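## Task

Take the banana and the orange out of the pan and get both completely into the bag, lying between its two layers. At the end every other item, including the white ball, must still be in the pan; the loaded part of the bag must rest on the table; no more than one corner of the bag may lie on an arm's base; no part of the bag may be in the pan or hang more than a finger's width beyond the table edge.

## Robot and tools

Robot: two six-joint arms, left_arm and right_arm, each with a parallel two-finger gripper. Joint order in every row and every per-joint list: waist, shoulder, elbow, wrist pitch, wrist yaw, wrist roll. Stated ranges (rad): waist -2.618 to 3.054, shoulder 0.000 to 3.142, elbow 0.000 to 3.142, wrist pitch -1.571 to 1.571, wrist yaw -1.571 to 1.571, wrist roll -2.094 to 2.094; the true end may differ by up to 0.059 rad either way.

Frames: the scene frame has its origin at table-top height, halfway between the nominal arm bases; +x points out over the table, +z up, and left_arm sits on the +y side (this is unrelated to left/right in images). Calibrated bases: left_arm at (-0.019, +0.343, +0.033) m, quat_wxyz (+1.000, 0, 0, -0.008); right_arm at (-0.046, -0.254, +0.023) m, quat_wxyz (+1.000, 0, 0, +0.016). Each arm reports its end_effector_position (m) and end_effector_quat_wxyz in its own base frame; fixed cameras and the table use the scene frame. Reported hand poses may be off by a few cm, more when stretched out. The gripper's fingers point along its +z and close along its y; the reported point sits between the pads, roughly 1 cm short of the tips.

Row format (shared by execute_actions and move): one flat list of 14 numbers, each in [-1, 1], covering both arms even if only one moves: left_arm's 6 joint values then its opening, then right_arm's 6 joint values then its opening. Joint values are offsets, not poses: they are added to the Joint targets that held when the action (or move) began, not to the previous row. Scale: 1.0 equals 2.224 rad for waist, shoulder, elbow and 8.485 rad for the three wrist joints. The opening is absolute: +1 fully open, -1 shut. To leave a gripper unchanged, resend its current command; writing 0 means half open.

execute_actions: actions is a list of actions; each action is a list of up to 15 rows, one per 1/30 s step; a short action repeats its final row to fill 15 steps. Repeating the same offset in a later action moves the joint further. An action asking any joint more than 0.059 rad beyond its range is rejected for both arms; if the first action fails this, or any action is malformed, the whole call is rejected. cameras: list of names, ["all"], or [] for none; default shows all only when actions is empty. An empty actions list returns full state and images.

move: target is one 14-number row or a list of up to 15 rows; all offsets in every row count from the same starting Joint targets. Joints travel together toward the resulting angles, so the hand follows a curve and nothing is avoided. speed: rad/s of the joint with the longest way to go, 0.01 to 12.57, default 0.5, one value or one per target. blend: rad, how closely to pass intermediate targets (0 = stop at each). opening_speed: opening units per second, at least 0.2; use it for gentle closing. grip_force: N per pad, 10 to 50, one value or one per arm; it persists, and lower forces close slowly. blocking=false returns after about 0.5 s while the move continues. The result adds a move: line (done, off_target, moving, held, fault; limits=held if steps were withheld). Faster moves and targets set deeper past contact hit and press harder.

wait: seconds 0 to 10; arms keep their last command, a running move continues. stop: brakes a running move. zoom_image: camera (cam_head_left, cam_head_right, cam_high, cam_low, cam_left_wrist, cam_right_wrist) and region [x0, y0, x1, y1] in pixels, at most 504 by 504, from that camera's newest image. finished_scene: scene = the current scene's number; irreversible, call only when the goal holds without the robot. Camera images are 896x504.

Result lines: Joint positions and Joint velocities, per arm, joints in order then finger gap (m; 0.094 open); Joint targets are the base for your next offsets; Joint torques (N m, positive toward larger angle, offset and noisy; joints 1-3 wrap at ±28). grip_measured uses the opening scale and reads slightly wide when empty, narrower than a part under full squeeze. "joint sent to its limit" means a joint was clipped at its end; "joint command not followed" means the clearance check altered targets. Joint targets stay within a fixed lead of measured angles (0.339 rad big joints, 2.2 wrist) and are scaled back if they would put the gripper over 200 mm from where it is, so big moves take several actions.

Gripping: commanding an opening below first contact ramps force about 1 N per 0.001, then jumps to the force limit; close slowly on soft or fragile items. To release, command well above grip_measured. To stop pressing on something, command targets back past the measured positions.

Avoid: dropping items or releasing them while moving, slamming or hard pushes, striking fixed or heavy objects, arms touching or one gripper closing on the other's fingers, anything leaving the table. Loose objects may occasionally be nudged by a disturbance. Motor heat builds from holding loads, stretched poses or pushing at unreachable targets; MOTOR HOT appears at 75 °C, at 90 °C the arm folds and idles, at 100 °C it goes limp.

Each tool is called after ">>>" as name(argument=value, ...), one argument or row to a line, values as JSON.

## Session

>>> execute_actions(
  actions=[],
)

Scene clock: 0.00 s.
left_arm: end_effector_position=(+0.3888, +0.0274, +0.0853) grip_measured=+1.000 end_effector_quat_wxyz=(+0.575, -0.073, +0.814, +0.044) | right_arm: end_effector_position=(+0.3941, -0.0220, +0.0992) grip_measured=+1.000 end_effector_quat_wxyz=(+0.573, +0.050, +0.817, -0.038)
Joint positions: left_arm=[0.002 1.556 0.34 0.871 -0.154 -0.07 0.094] | right_arm=[-0.004 1.493 0.384 0.758 0.117 0.037 0.094]
Joint velocities: within noise
Joint torques (N m): no reading
Heat: left arm: 25 °C; right arm: 27 °C.
Joint targets: left_arm=[0.002 1.552 0.344 0.866 -0.154 -0.070] | right_arm=[-0.004 1.484 0.395 0.771 0.117 0.037]
Tool commands: left_gripper/opening=+1.0 right_gripper/opening=+1.0

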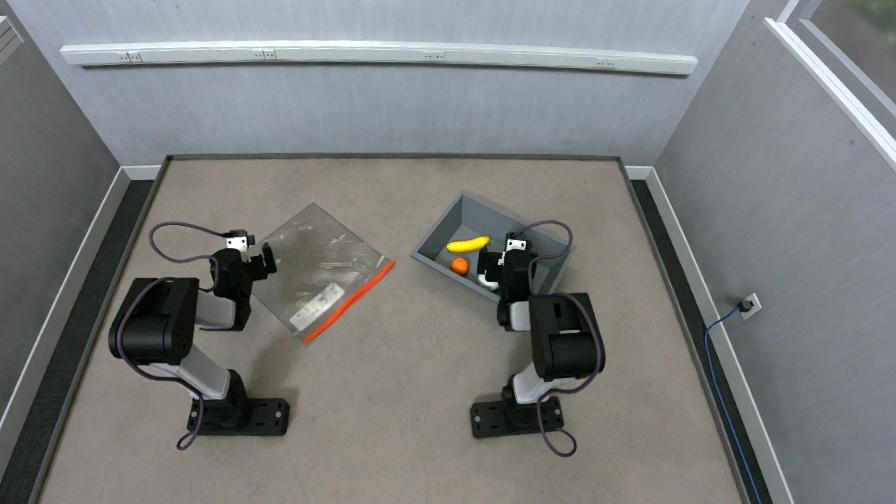

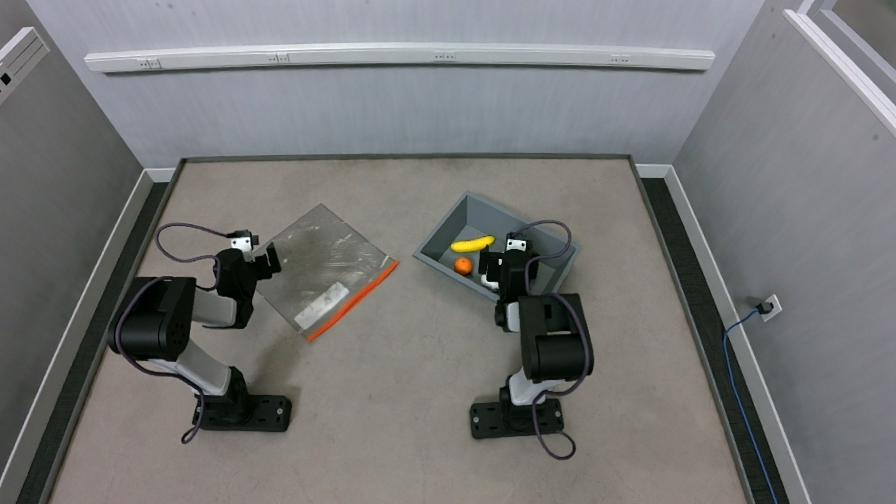

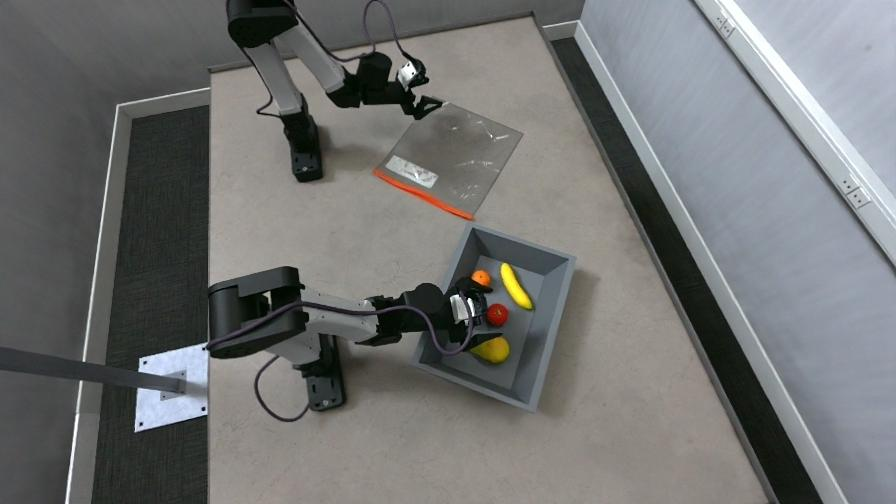

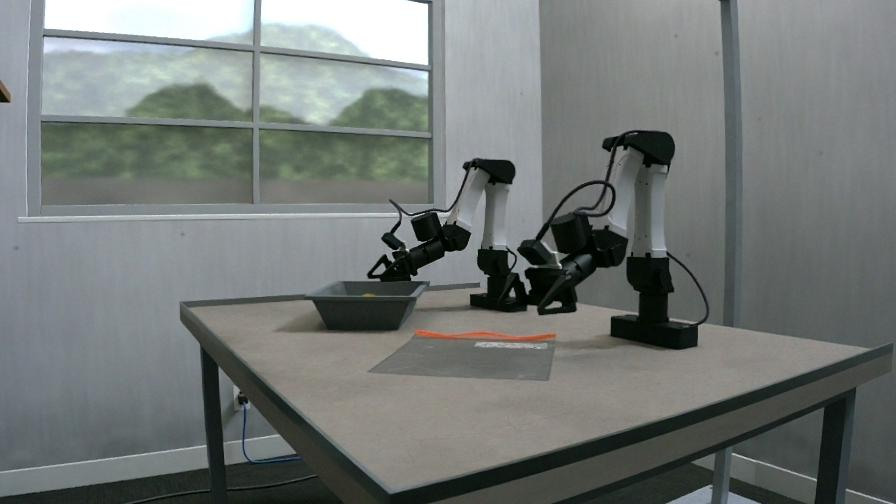

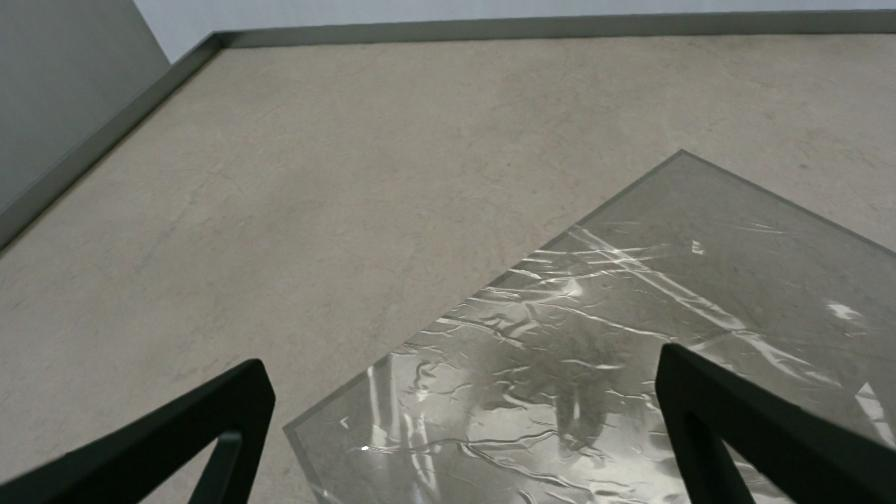

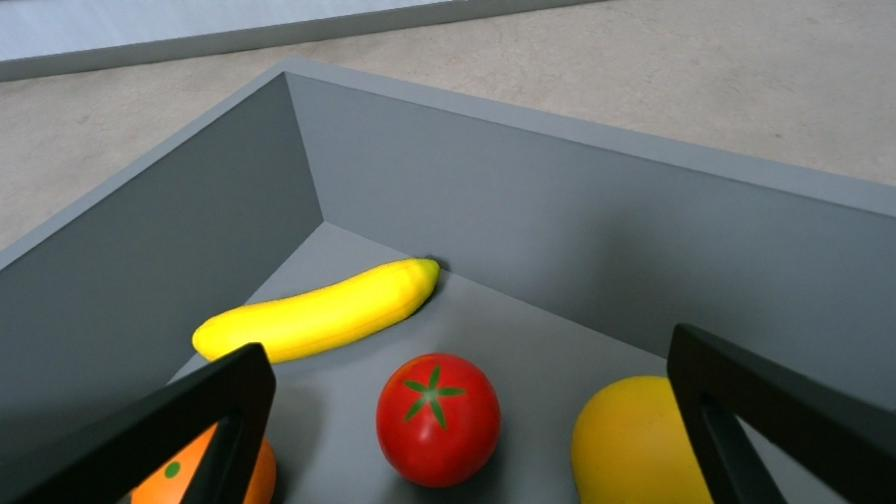

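>>> move(
  target=[
    [-0.1,0.02,0.3,-0.05,0.0181,0.0082,0,0.03,0.05,0.45,-0.05,-0.0138,-0.0044,1],
    [-0.3375,0.0787,0.4137,-0.2007,0.0181,0.0082,0,0.1088,0.25,0.6826,-0.2611,-0.0138,-0.0044,1],
  ],
  blend=[0.2,0],
  speed=1.2,
  cameras=["all"],
)

Scene clock: 4.23 s.
left_arm: end_effector_position=(+0.2739, -0.2500, +0.0792) grip_measured=+0.001 end_effector_quat_wxyz=(+0.131, +0.355, +0.924, -0.045) | right_arm: end_effector_position=(+0.3754, +0.0876, +0.1270) grip_measured=+1.000 end_effector_quat_wxyz=(-0.004, -0.113, +0.994, -0.004)
Joint positions: left_arm=[-0.746 1.711 1.242 -0.823 -0.014 -0.011 0.047] | right_arm=[0.233 2.028 1.886 -1.438 0.008 0.007 0.094]
Joint torques (N m): left_arm=[0.02 -6.56 9.65 0.9 0.12 0.05] | right_arm=[0.49 -8.85 8.59 0.17 -0.1 -0.03]
Heat: left arm: 26 °C; right arm: 28 °C.
Joint targets: left_arm=[-0.749 1.728 1.265 -0.836 -0.001 0.000] | right_arm=[0.237 2.040 1.913 -1.444 0.000 0.000]
move: done

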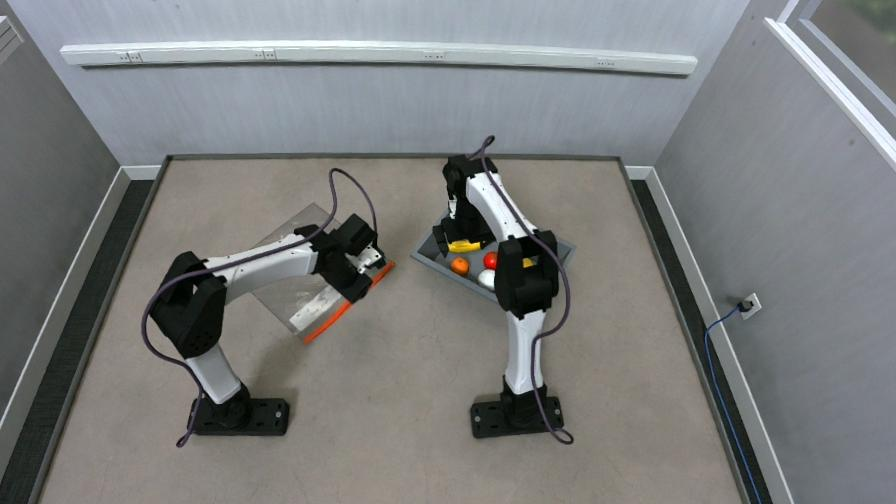

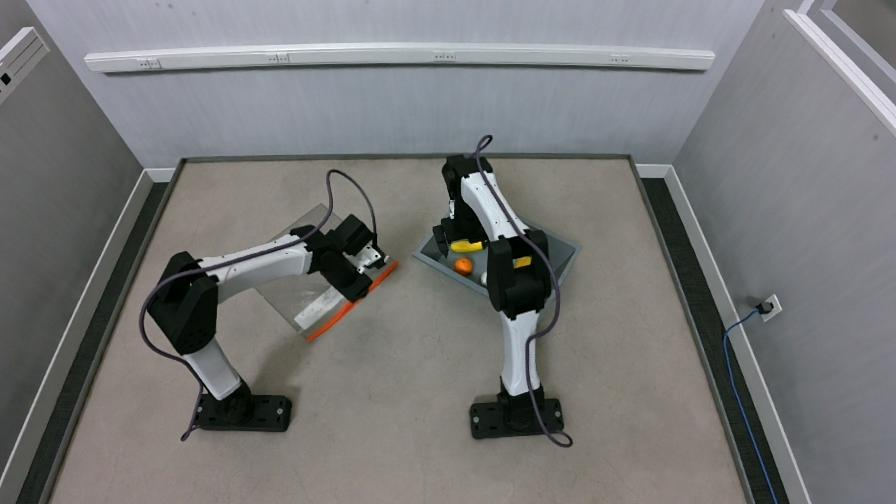

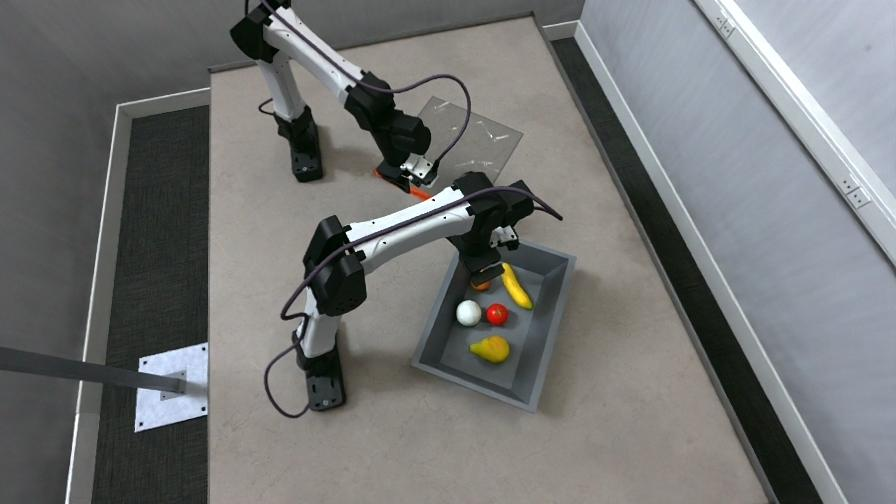

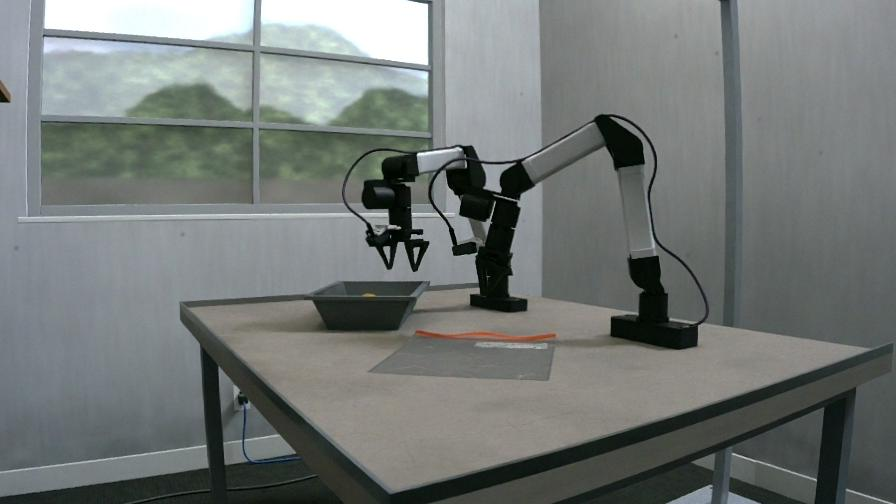

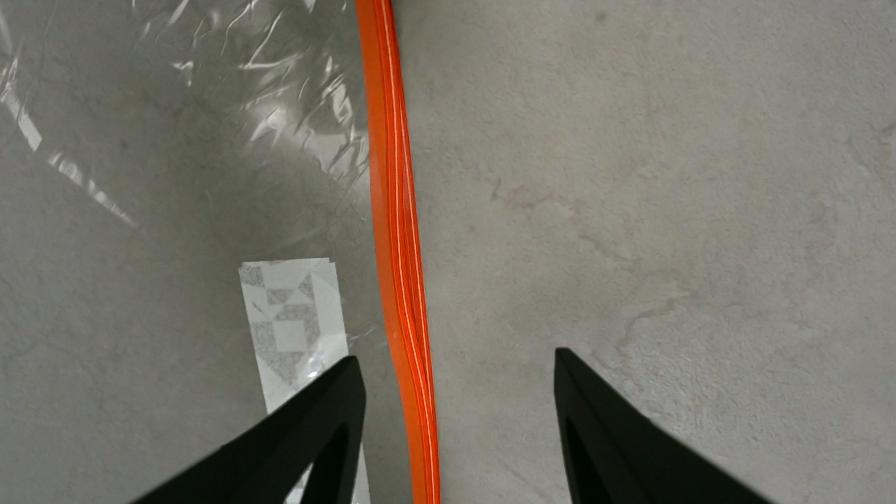

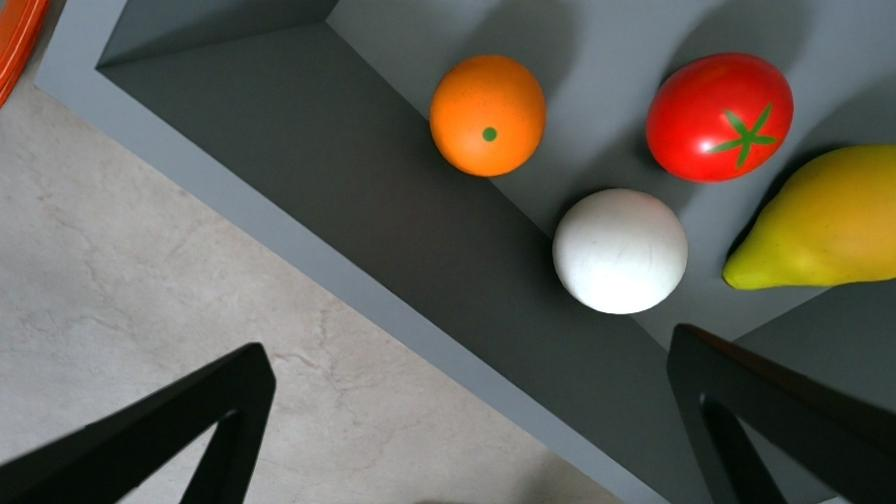

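>>> move(
  target=[0.0377,0.04,-0.0346,0.0077,0,-0.0071,-0.2,0,0,0,0,0,0,1],
  speed=0.5,
  cameras=["cam_left_wrist"],
)

Scene clock: 6.13 s.
left_arm: end_effector_position=(+0.2842, -0.2209, +0.0338) grip_measured=-0.198 end_effector_quat_wxyz=(+0.084, +0.303, +0.949, -0.025) | right_arm: end_effector_position=(+0.3753, +0.0876, +0.1270) grip_measured=+1.000 end_effector_quat_wxyz=(-0.004, -0.113, +0.994, -0.004)
Joint positions: left_arm=[-0.667 1.807 1.193 -0.781 -0.013 -0.049 0.038] | right_arm=[0.233 2.028 1.886 -1.438 0.008 0.007 0.094]
Joint torques (N m): left_arm=[0.36 -7.51 6.42 0.94 0.11 -0.16] | right_arm=[0.5 -8.84 8.59 0.22 -0.1 -0.03]
Heat: left arm: 26 °C; right arm: 29 °C.
Joint targets: left_arm=[-0.665 1.817 1.188 -0.771 -0.001 -0.060] | right_arm=[0.237 2.040 1.913 -1.444 0.000 0.000]
move: done
Images, in order (width x height): cam_left_wrist 896x504.

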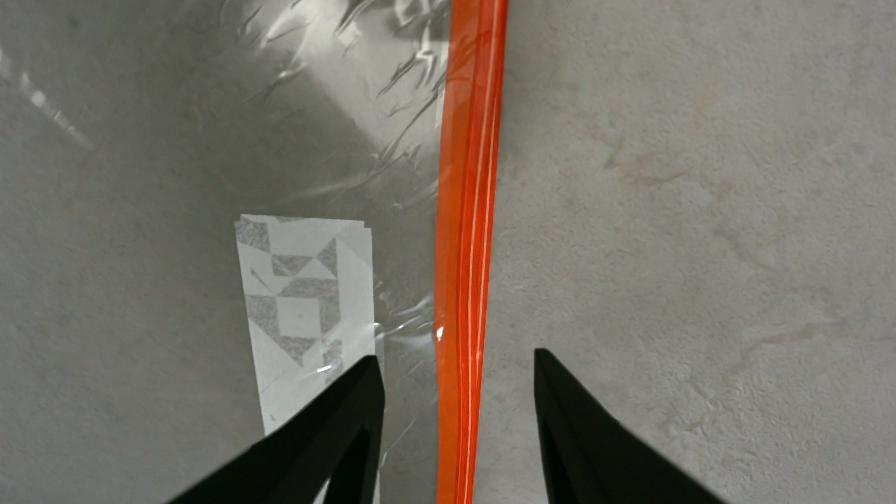

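>>> move(
  target=[
    [0,0.0403,-0.0389,0.0184,0,0,-0.2,0,0,0,0,0,0,1],
    [0,0.0403,-0.0389,0.0184,0,0,-1,0,0,0,0,0,0,1],
  ],
  speed=0.25,
  opening_speed=0.5,
  cameras=["cam_left_wrist"],
)

>>> zoom_image(
  camera="cam_left_wrist",
  region=[330, 50, 630, 450],
)

Scene clock: 9.53 s.
left_arm: end_effector_position=(+0.2844, -0.2211, -0.0110) grip_measured=-0.985 end_effector_quat_wxyz=(+0.080, +0.302, +0.950, -0.023) | right_arm: end_effector_position=(+0.3753, +0.0876, +0.1270) grip_measured=+1.000 end_effector_quat_wxyz=(-0.004, -0.113, +0.994, -0.004)
Joint positions: left_arm=[-0.667 1.892 1.109 -0.622 -0.013 -0.05 0.001] | right_arm=[0.233 2.028 1.886 -1.438 0.008 0.007 0.094]
Joint torques (N m): left_arm=[0.35 -7.46 5.68 0.88 0.11 -0.15] | right_arm=[0.49 -8.84 8.57 0.22 -0.1 -0.03]
Heat: left arm: 26 °C; right arm: 30 °C.
Joint targets: left_arm=[-0.665 1.906 1.101 -0.615 -0.001 -0.061] | right_arm=[0.237 2.040 1.913 -1.444 0.000 0.000]
move: done
Images, in order (width x height): cam_left_wrist 896x504.

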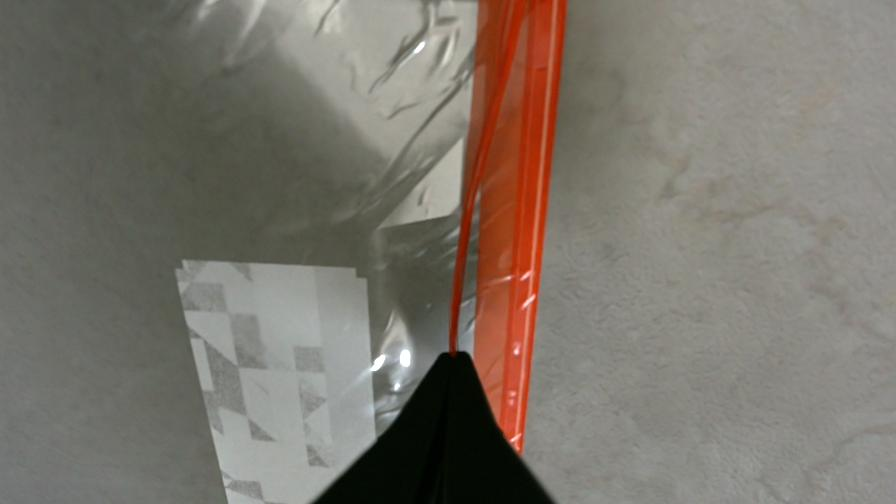

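Scaled by 1.260 from the camera's 896x504 image, which has a finer 1280x720 frame.

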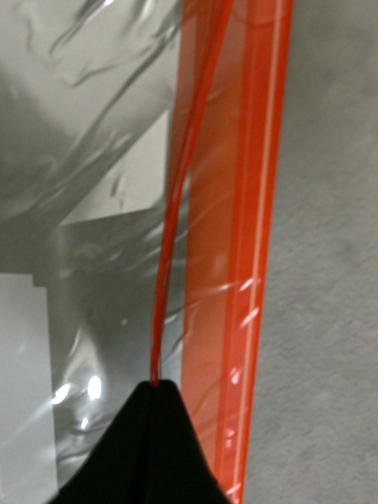

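>>> move(
  target=[0.0956,-0.2538,-0.1827,0.0544,0,0.0252,-1,-0.0535,0.0732,0.1139,-0.0106,0,0,0.1],
  speed=0.4,
  cameras=["all"],
)

Scene clock: 12.50 s.
left_arm: end_effector_position=(+0.3289, -0.1598, +0.0906) grip_measured=-0.985 end_effector_quat_wxyz=(+0.366, +0.273, +0.888, -0.053) | right_arm: end_effector_position=(+0.4162, +0.0504, +0.1286) grip_measured=+0.101 end_effector_quat_wxyz=(-0.003, -0.059, +0.998, -0.004)
Joint positions: left_arm=[-0.458 1.357 0.707 -0.163 -0.012 0.142 0.001] | right_arm=[0.124 2.189 2.14 -1.528 0.007 0.007 0.052]
Joint torques (N m): left_arm=[0.62 -6.13 6.65 2.04 0.12 0.05] | right_arm=[-0.46 -9.78 8.49 0.19 -0.1 -0.03]
Heat: left arm: 27 °C; right arm: 30 °C.
Joint targets: left_arm=[-0.453 1.342 0.695 -0.153 0.000 0.154] | right_arm=[0.119 2.203 2.166 -1.534 0.000 0.000]
move: done

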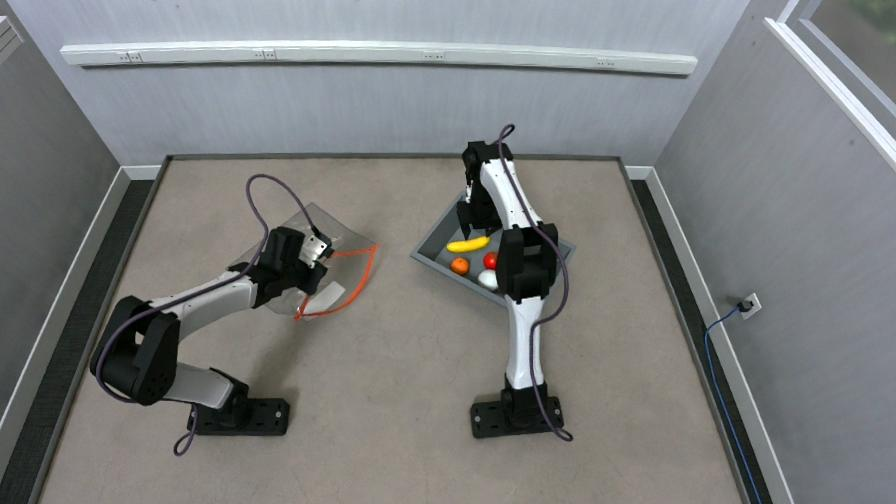

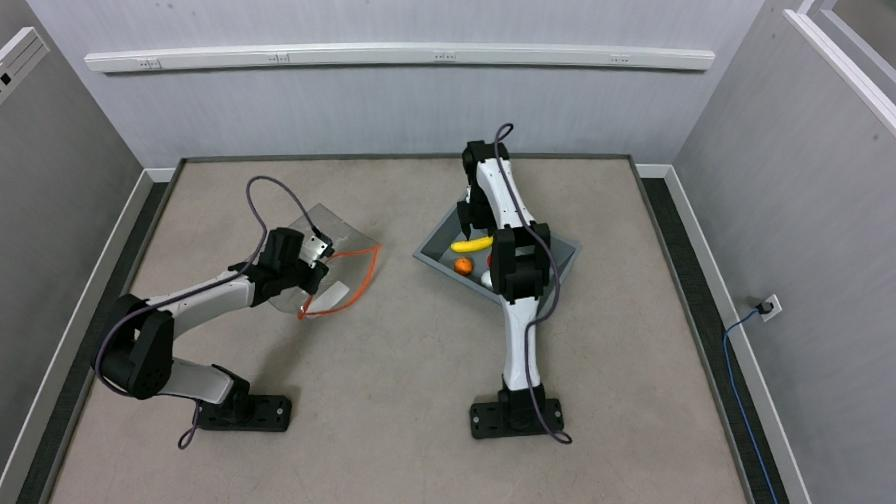

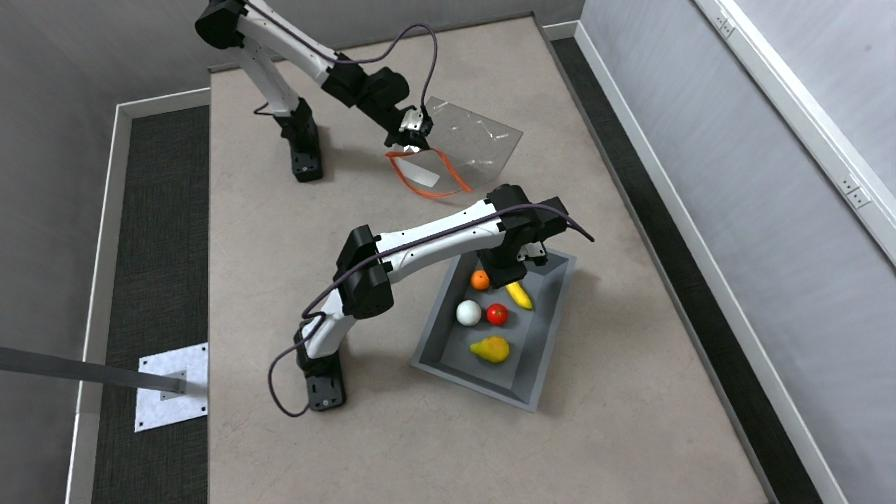

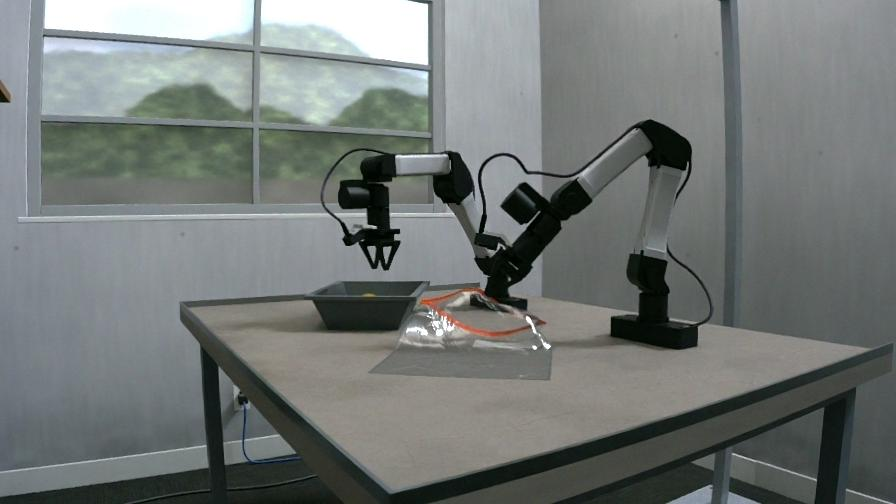

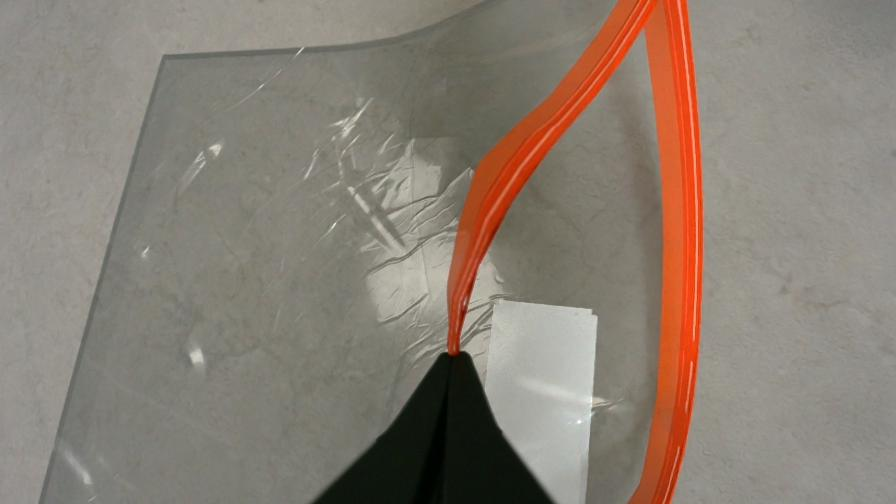

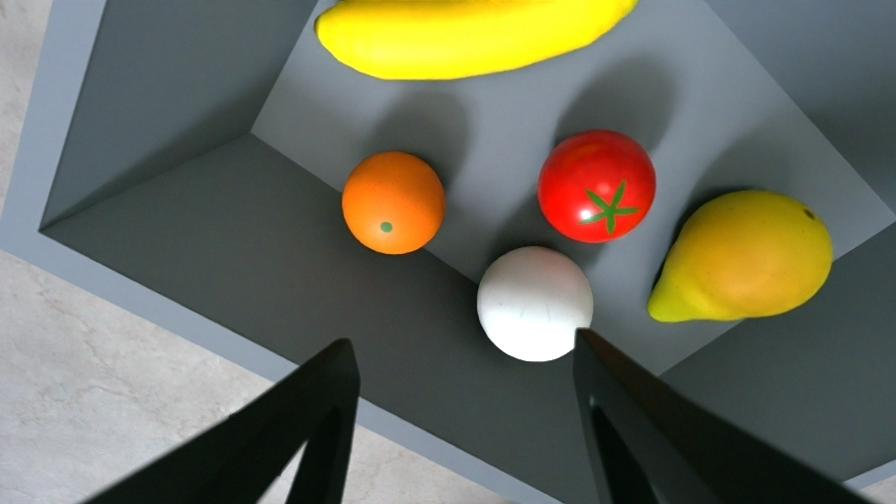

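>>> move(
  target=[
    [0,0,0,0,0,0,-1,-0.0045,0.17,0.1657,0.0011,0,-0.1956,0.2],
    [0,0,0,0,0,0,-1,-0.0045,0.1568,0.0335,0.0323,0,-0.1956,0.2],
  ],
  speed=[0.9,0.3],
  cameras=["cam_right_wrist","cam_high"],
)

Scene clock: 17.57 s.
left_arm: end_effector_position=(+0.3290, -0.1598, +0.0907) grip_measured=-0.985 end_effector_quat_wxyz=(+0.366, +0.273, +0.888, -0.053) | right_arm: end_effector_position=(+0.4882, +0.0628, +0.0034) grip_measured=+0.199 end_effector_quat_wxyz=(-0.022, +0.775, -0.632, -0.018)
Joint positions: left_arm=[-0.458 1.357 0.707 -0.163 -0.012 0.142 0.001] | right_arm=[0.108 2.547 2.265 -1.283 -0.056 -1.665 0.056]
Joint torques (N m): left_arm=[0.64 -6.16 6.65 2.04 0.12 0.05] | right_arm=[0.1 -12.78 3.93 0.42 0.38 0.14]
Heat: left arm: 28 °C; right arm: 33 °C.
Joint targets: left_arm=[-0.453 1.342 0.695 -0.153 0.000 0.153] | right_arm=[0.109 2.552 2.241 -1.260 0.000 -1.660]
move: off_target (right_arm); right_arm: the wrist yaw is farthest, 0.056 rad from its target
Images, in order (width x height): cam_high 896x504, cam_right_wrist 896x504.

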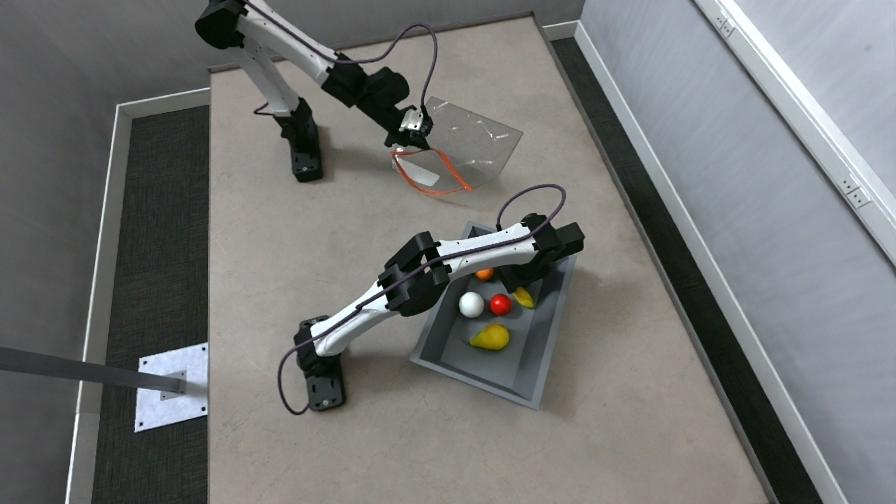

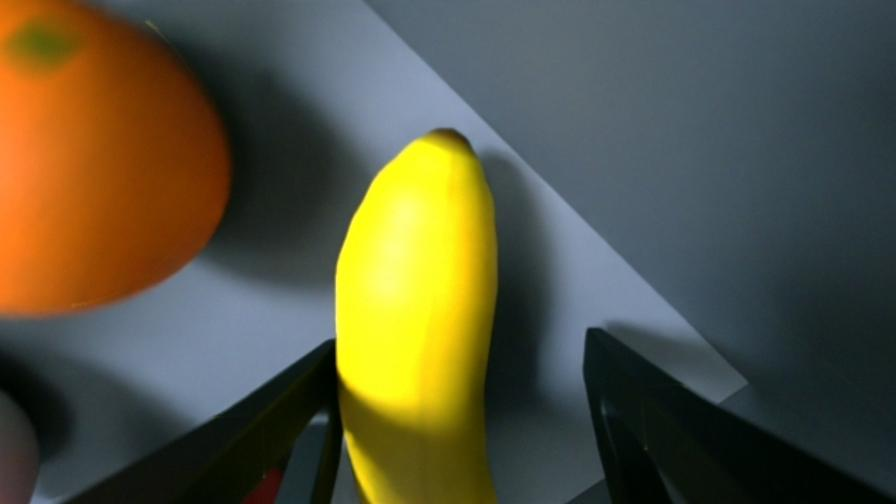

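>>> move(
  target=[
    [0,0,0,0,0,0,-1,0.0,0.006,0,0,0,0,-0.7],
  ],
  grip_force=[50,22],
  opening_speed=0.8,
  cameras=["cam_right_wrist"],
)

Scene clock: 20.17 s.
left_arm: end_effector_position=(+0.3290, -0.1598, +0.0907) grip_measured=-0.985 end_effector_quat_wxyz=(+0.366, +0.273, +0.888, -0.053) | right_arm: end_effector_position=(+0.4885, +0.0630, +0.0033) grip_measured=-0.392 end_effector_quat_wxyz=(-0.023, +0.775, -0.631, -0.018)
Joint positions: left_arm=[-0.458 1.357 0.707 -0.163 -0.012 0.142 0.001] | right_arm=[0.108 2.547 2.265 -1.282 -0.057 -1.666 0.029]
Joint torques (N m): left_arm=[0.62 -6.13 6.64 2.04 0.11 0.05] | right_arm=[0.09 -11.6 3.79 0.46 0.42 0.11]
Heat: left arm: 28 °C; right arm: 34 °C.
Joint targets: left_arm=[-0.453 1.342 0.695 -0.153 0.000 0.153] | right_arm=[0.109 2.566 2.241 -1.260 0.000 -1.660]
grip_force (N): 50, 22
move: off_target (right_arm); right_arm: the wrist yaw is farthest, 0.057 rad from its target
Images, in order (width x height): cam_right_wrist 896x504.

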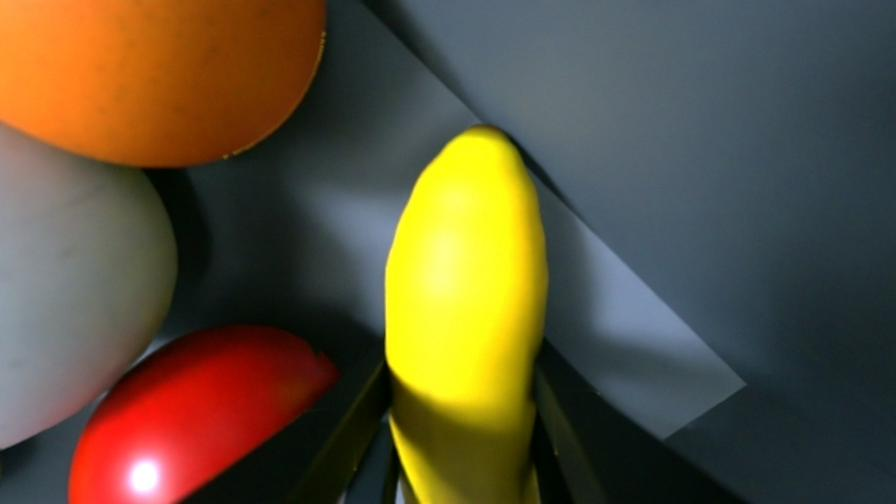

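>>> move(
  target=[
    [0,0,0,0,0,0,-1,0,-0.1633,-0.0337,-0.0323,0,0,-0.7],
    [0,0,0,0,0,0,-1,0.3197,-0.2545,-0.214,0.0289,0,0.1898,-0.7],
  ],
  speed=[0.4,0.7],
  blend=[0.05,0],
  cameras=["all"],
)

Scene clock: 24.90 s.
left_arm: end_effector_position=(+0.3285, -0.1593, +0.0903) grip_measured=-0.985 end_effector_quat_wxyz=(+0.366, +0.273, +0.888, -0.052) | right_arm: end_effector_position=(+0.3144, +0.3318, +0.0959) grip_measured=-0.396 end_effector_quat_wxyz=(+0.118, -0.418, +0.899, +0.047)
Joint positions: left_arm=[-0.457 1.355 0.704 -0.162 -0.012 0.143 0.001] | right_arm=[0.812 2.053 1.768 -1.03 0 -0.058 0.028]
Joint torques (N m): left_arm=[0.59 -6 6.98 2.02 0.11 0.04] | right_arm=[0.75 -15.28 6.3 0.97 -0.03 0.11]
Heat: left arm: 28 °C; right arm: 37 °C.
Joint targets: left_arm=[-0.453 1.342 0.695 -0.154 0.000 0.153] | right_arm=[0.820 1.999 1.765 -1.014 0.000 -0.050]
grip_force (N): 50, 22
move: off_target (right_arm); right_arm: the shoulder is farthest, 0.053 rad from its target

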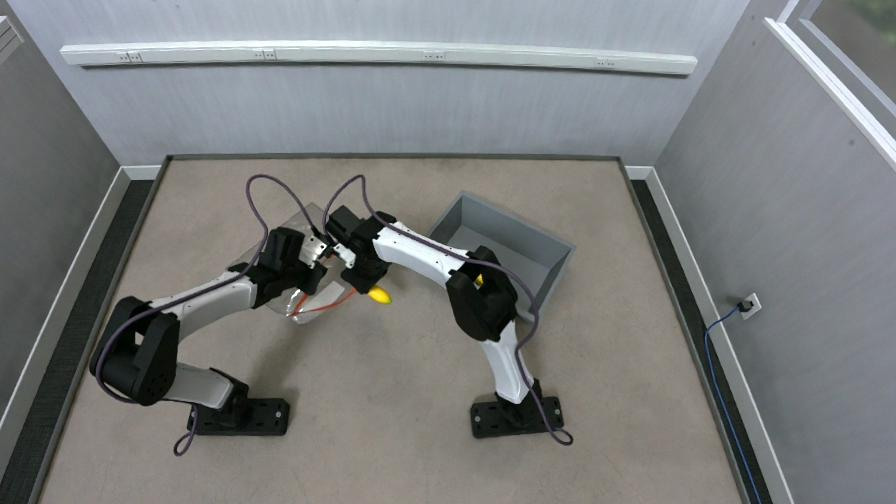

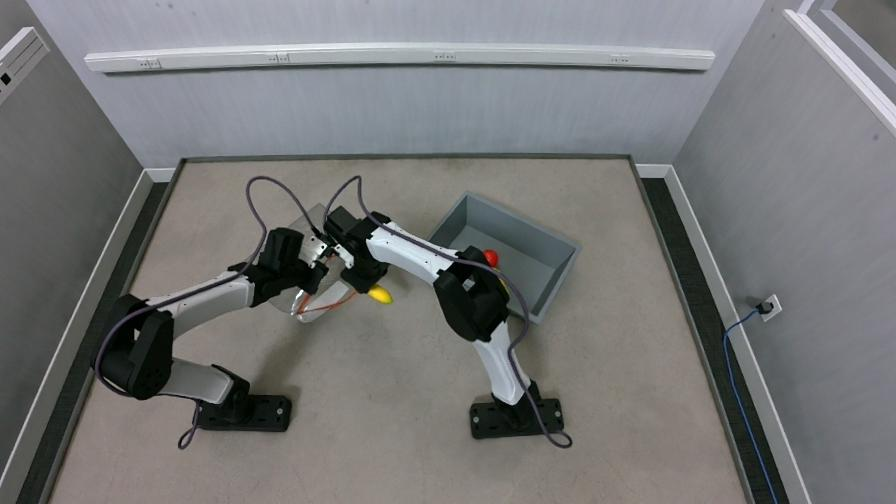

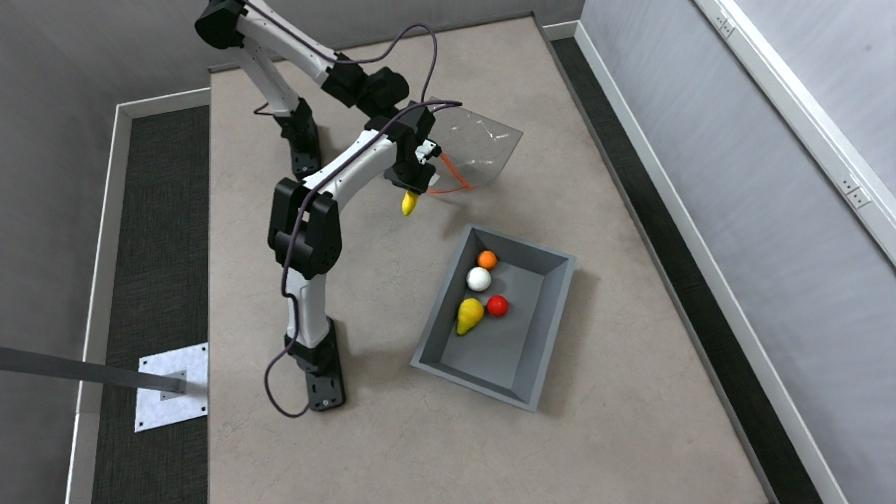

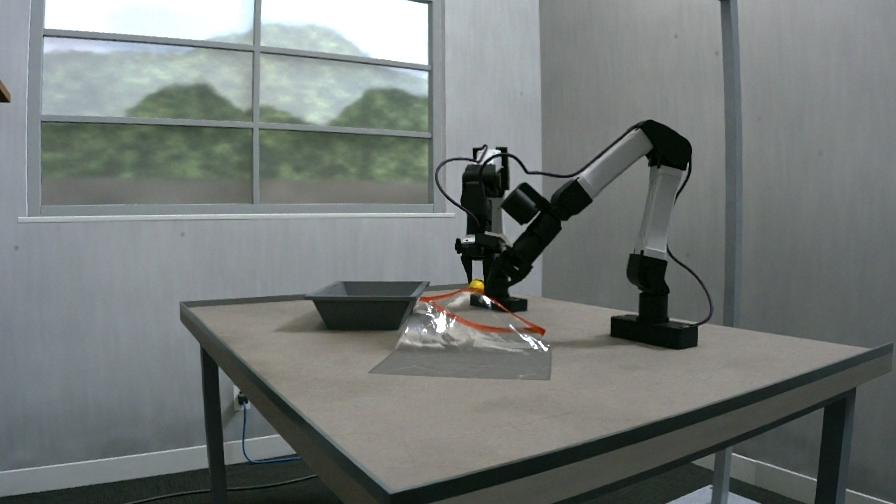

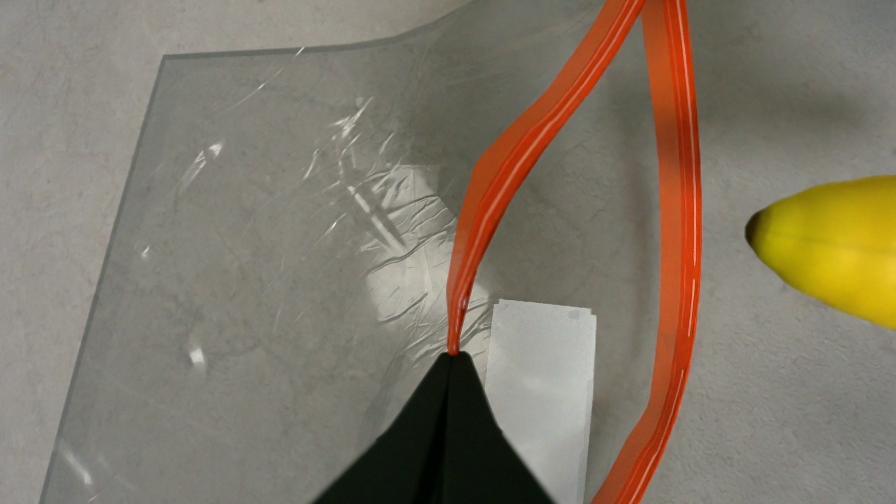

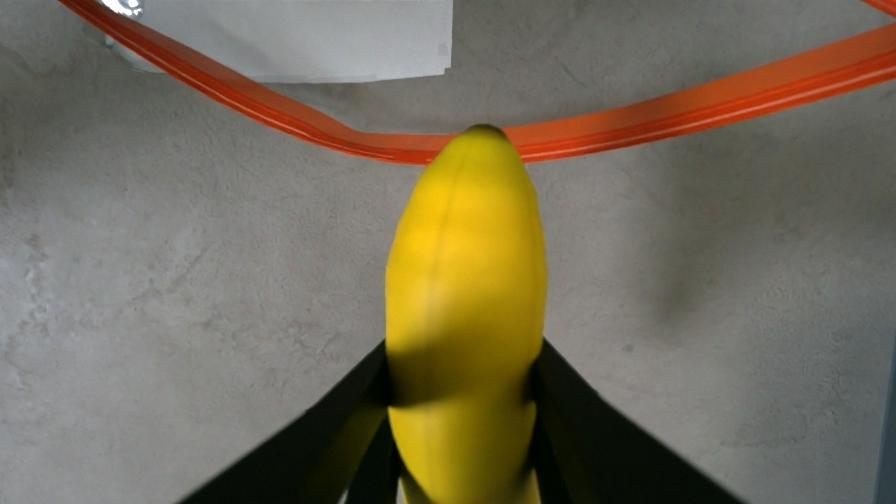

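>>> move(
  target=[
    [0,0,0,0,0,0,-1,0.0,0.2374,0.201,0.0093,0,0,-0.7],
  ],
  speed=0.3,
  cameras=["cam_left_wrist","cam_right_wrist","cam_low"],
)

Scene clock: 26.83 s.
left_arm: end_effector_position=(+0.3324, -0.1559, +0.0925) grip_measured=-0.985 end_effector_quat_wxyz=(+0.372, +0.266, +0.888, -0.049) | right_arm: end_effector_position=(+0.3479, +0.3671, +0.0668) grip_measured=-0.396 end_effector_quat_wxyz=(+0.128, -0.416, +0.899, +0.051)
Joint positions: left_arm=[-0.447 1.355 0.704 -0.151 -0.017 0.142 0.001] | right_arm=[0.812 2.252 1.96 -1.002 0 -0.056 0.028]
Joint torques (N m): left_arm=[-0.29 -5.94 6.97 1.92 0.16 0.05] | right_arm=[-0.05 -12.49 6.64 0.82 -0.02 0.05]
Heat: left arm: 29 °C; right arm: 37 °C.
Joint targets: left_arm=[-0.453 1.342 0.695 -0.153 -0.001 0.153] | right_arm=[0.812 2.248 1.960 -1.000 0.000 -0.056]
grip_force (N): 50, 22
move: held (right_arm; a check stopped the path); limits=held; right_arm: the shoulder is farthest, 0.275 rad from its target
joint command not followed: on one or more control steps a check withheld the commanded joint targets of the right arm, and it was not sent them on those steps.
cause: the commanded joint targets, or the way to them, would bring a part of the robot too close to another arm (this arm's wrist (the part past the wrist pitch) and the left arm's wrist camera, at the place that arm is still heading or pushing toward).
Images, in order (width x height): cam_low 896x504, cam_left_wrist 896x504, cam_right_wrist 896x504.

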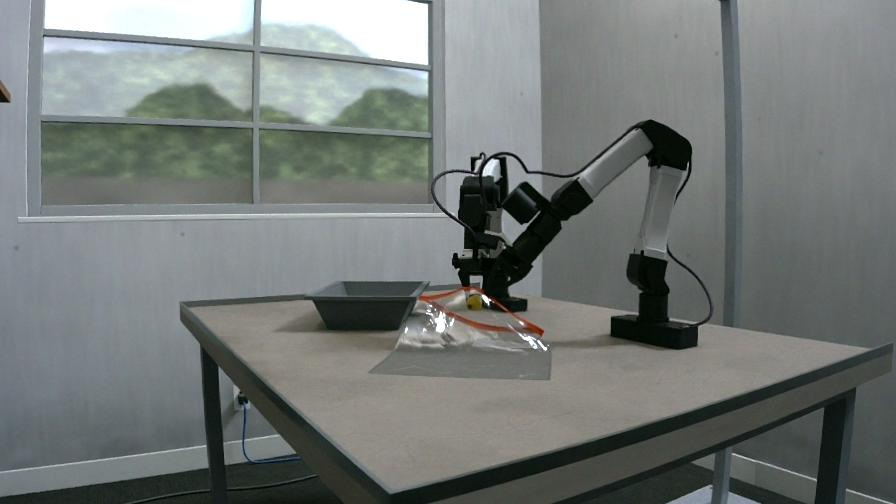

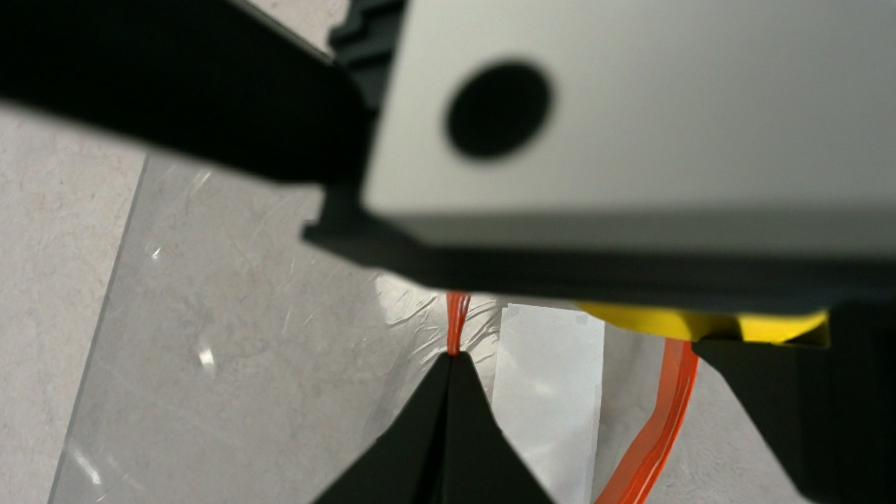

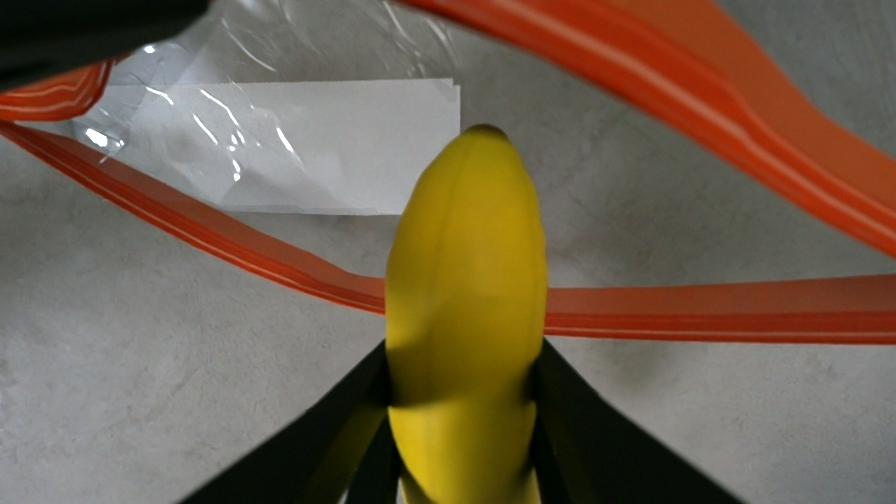

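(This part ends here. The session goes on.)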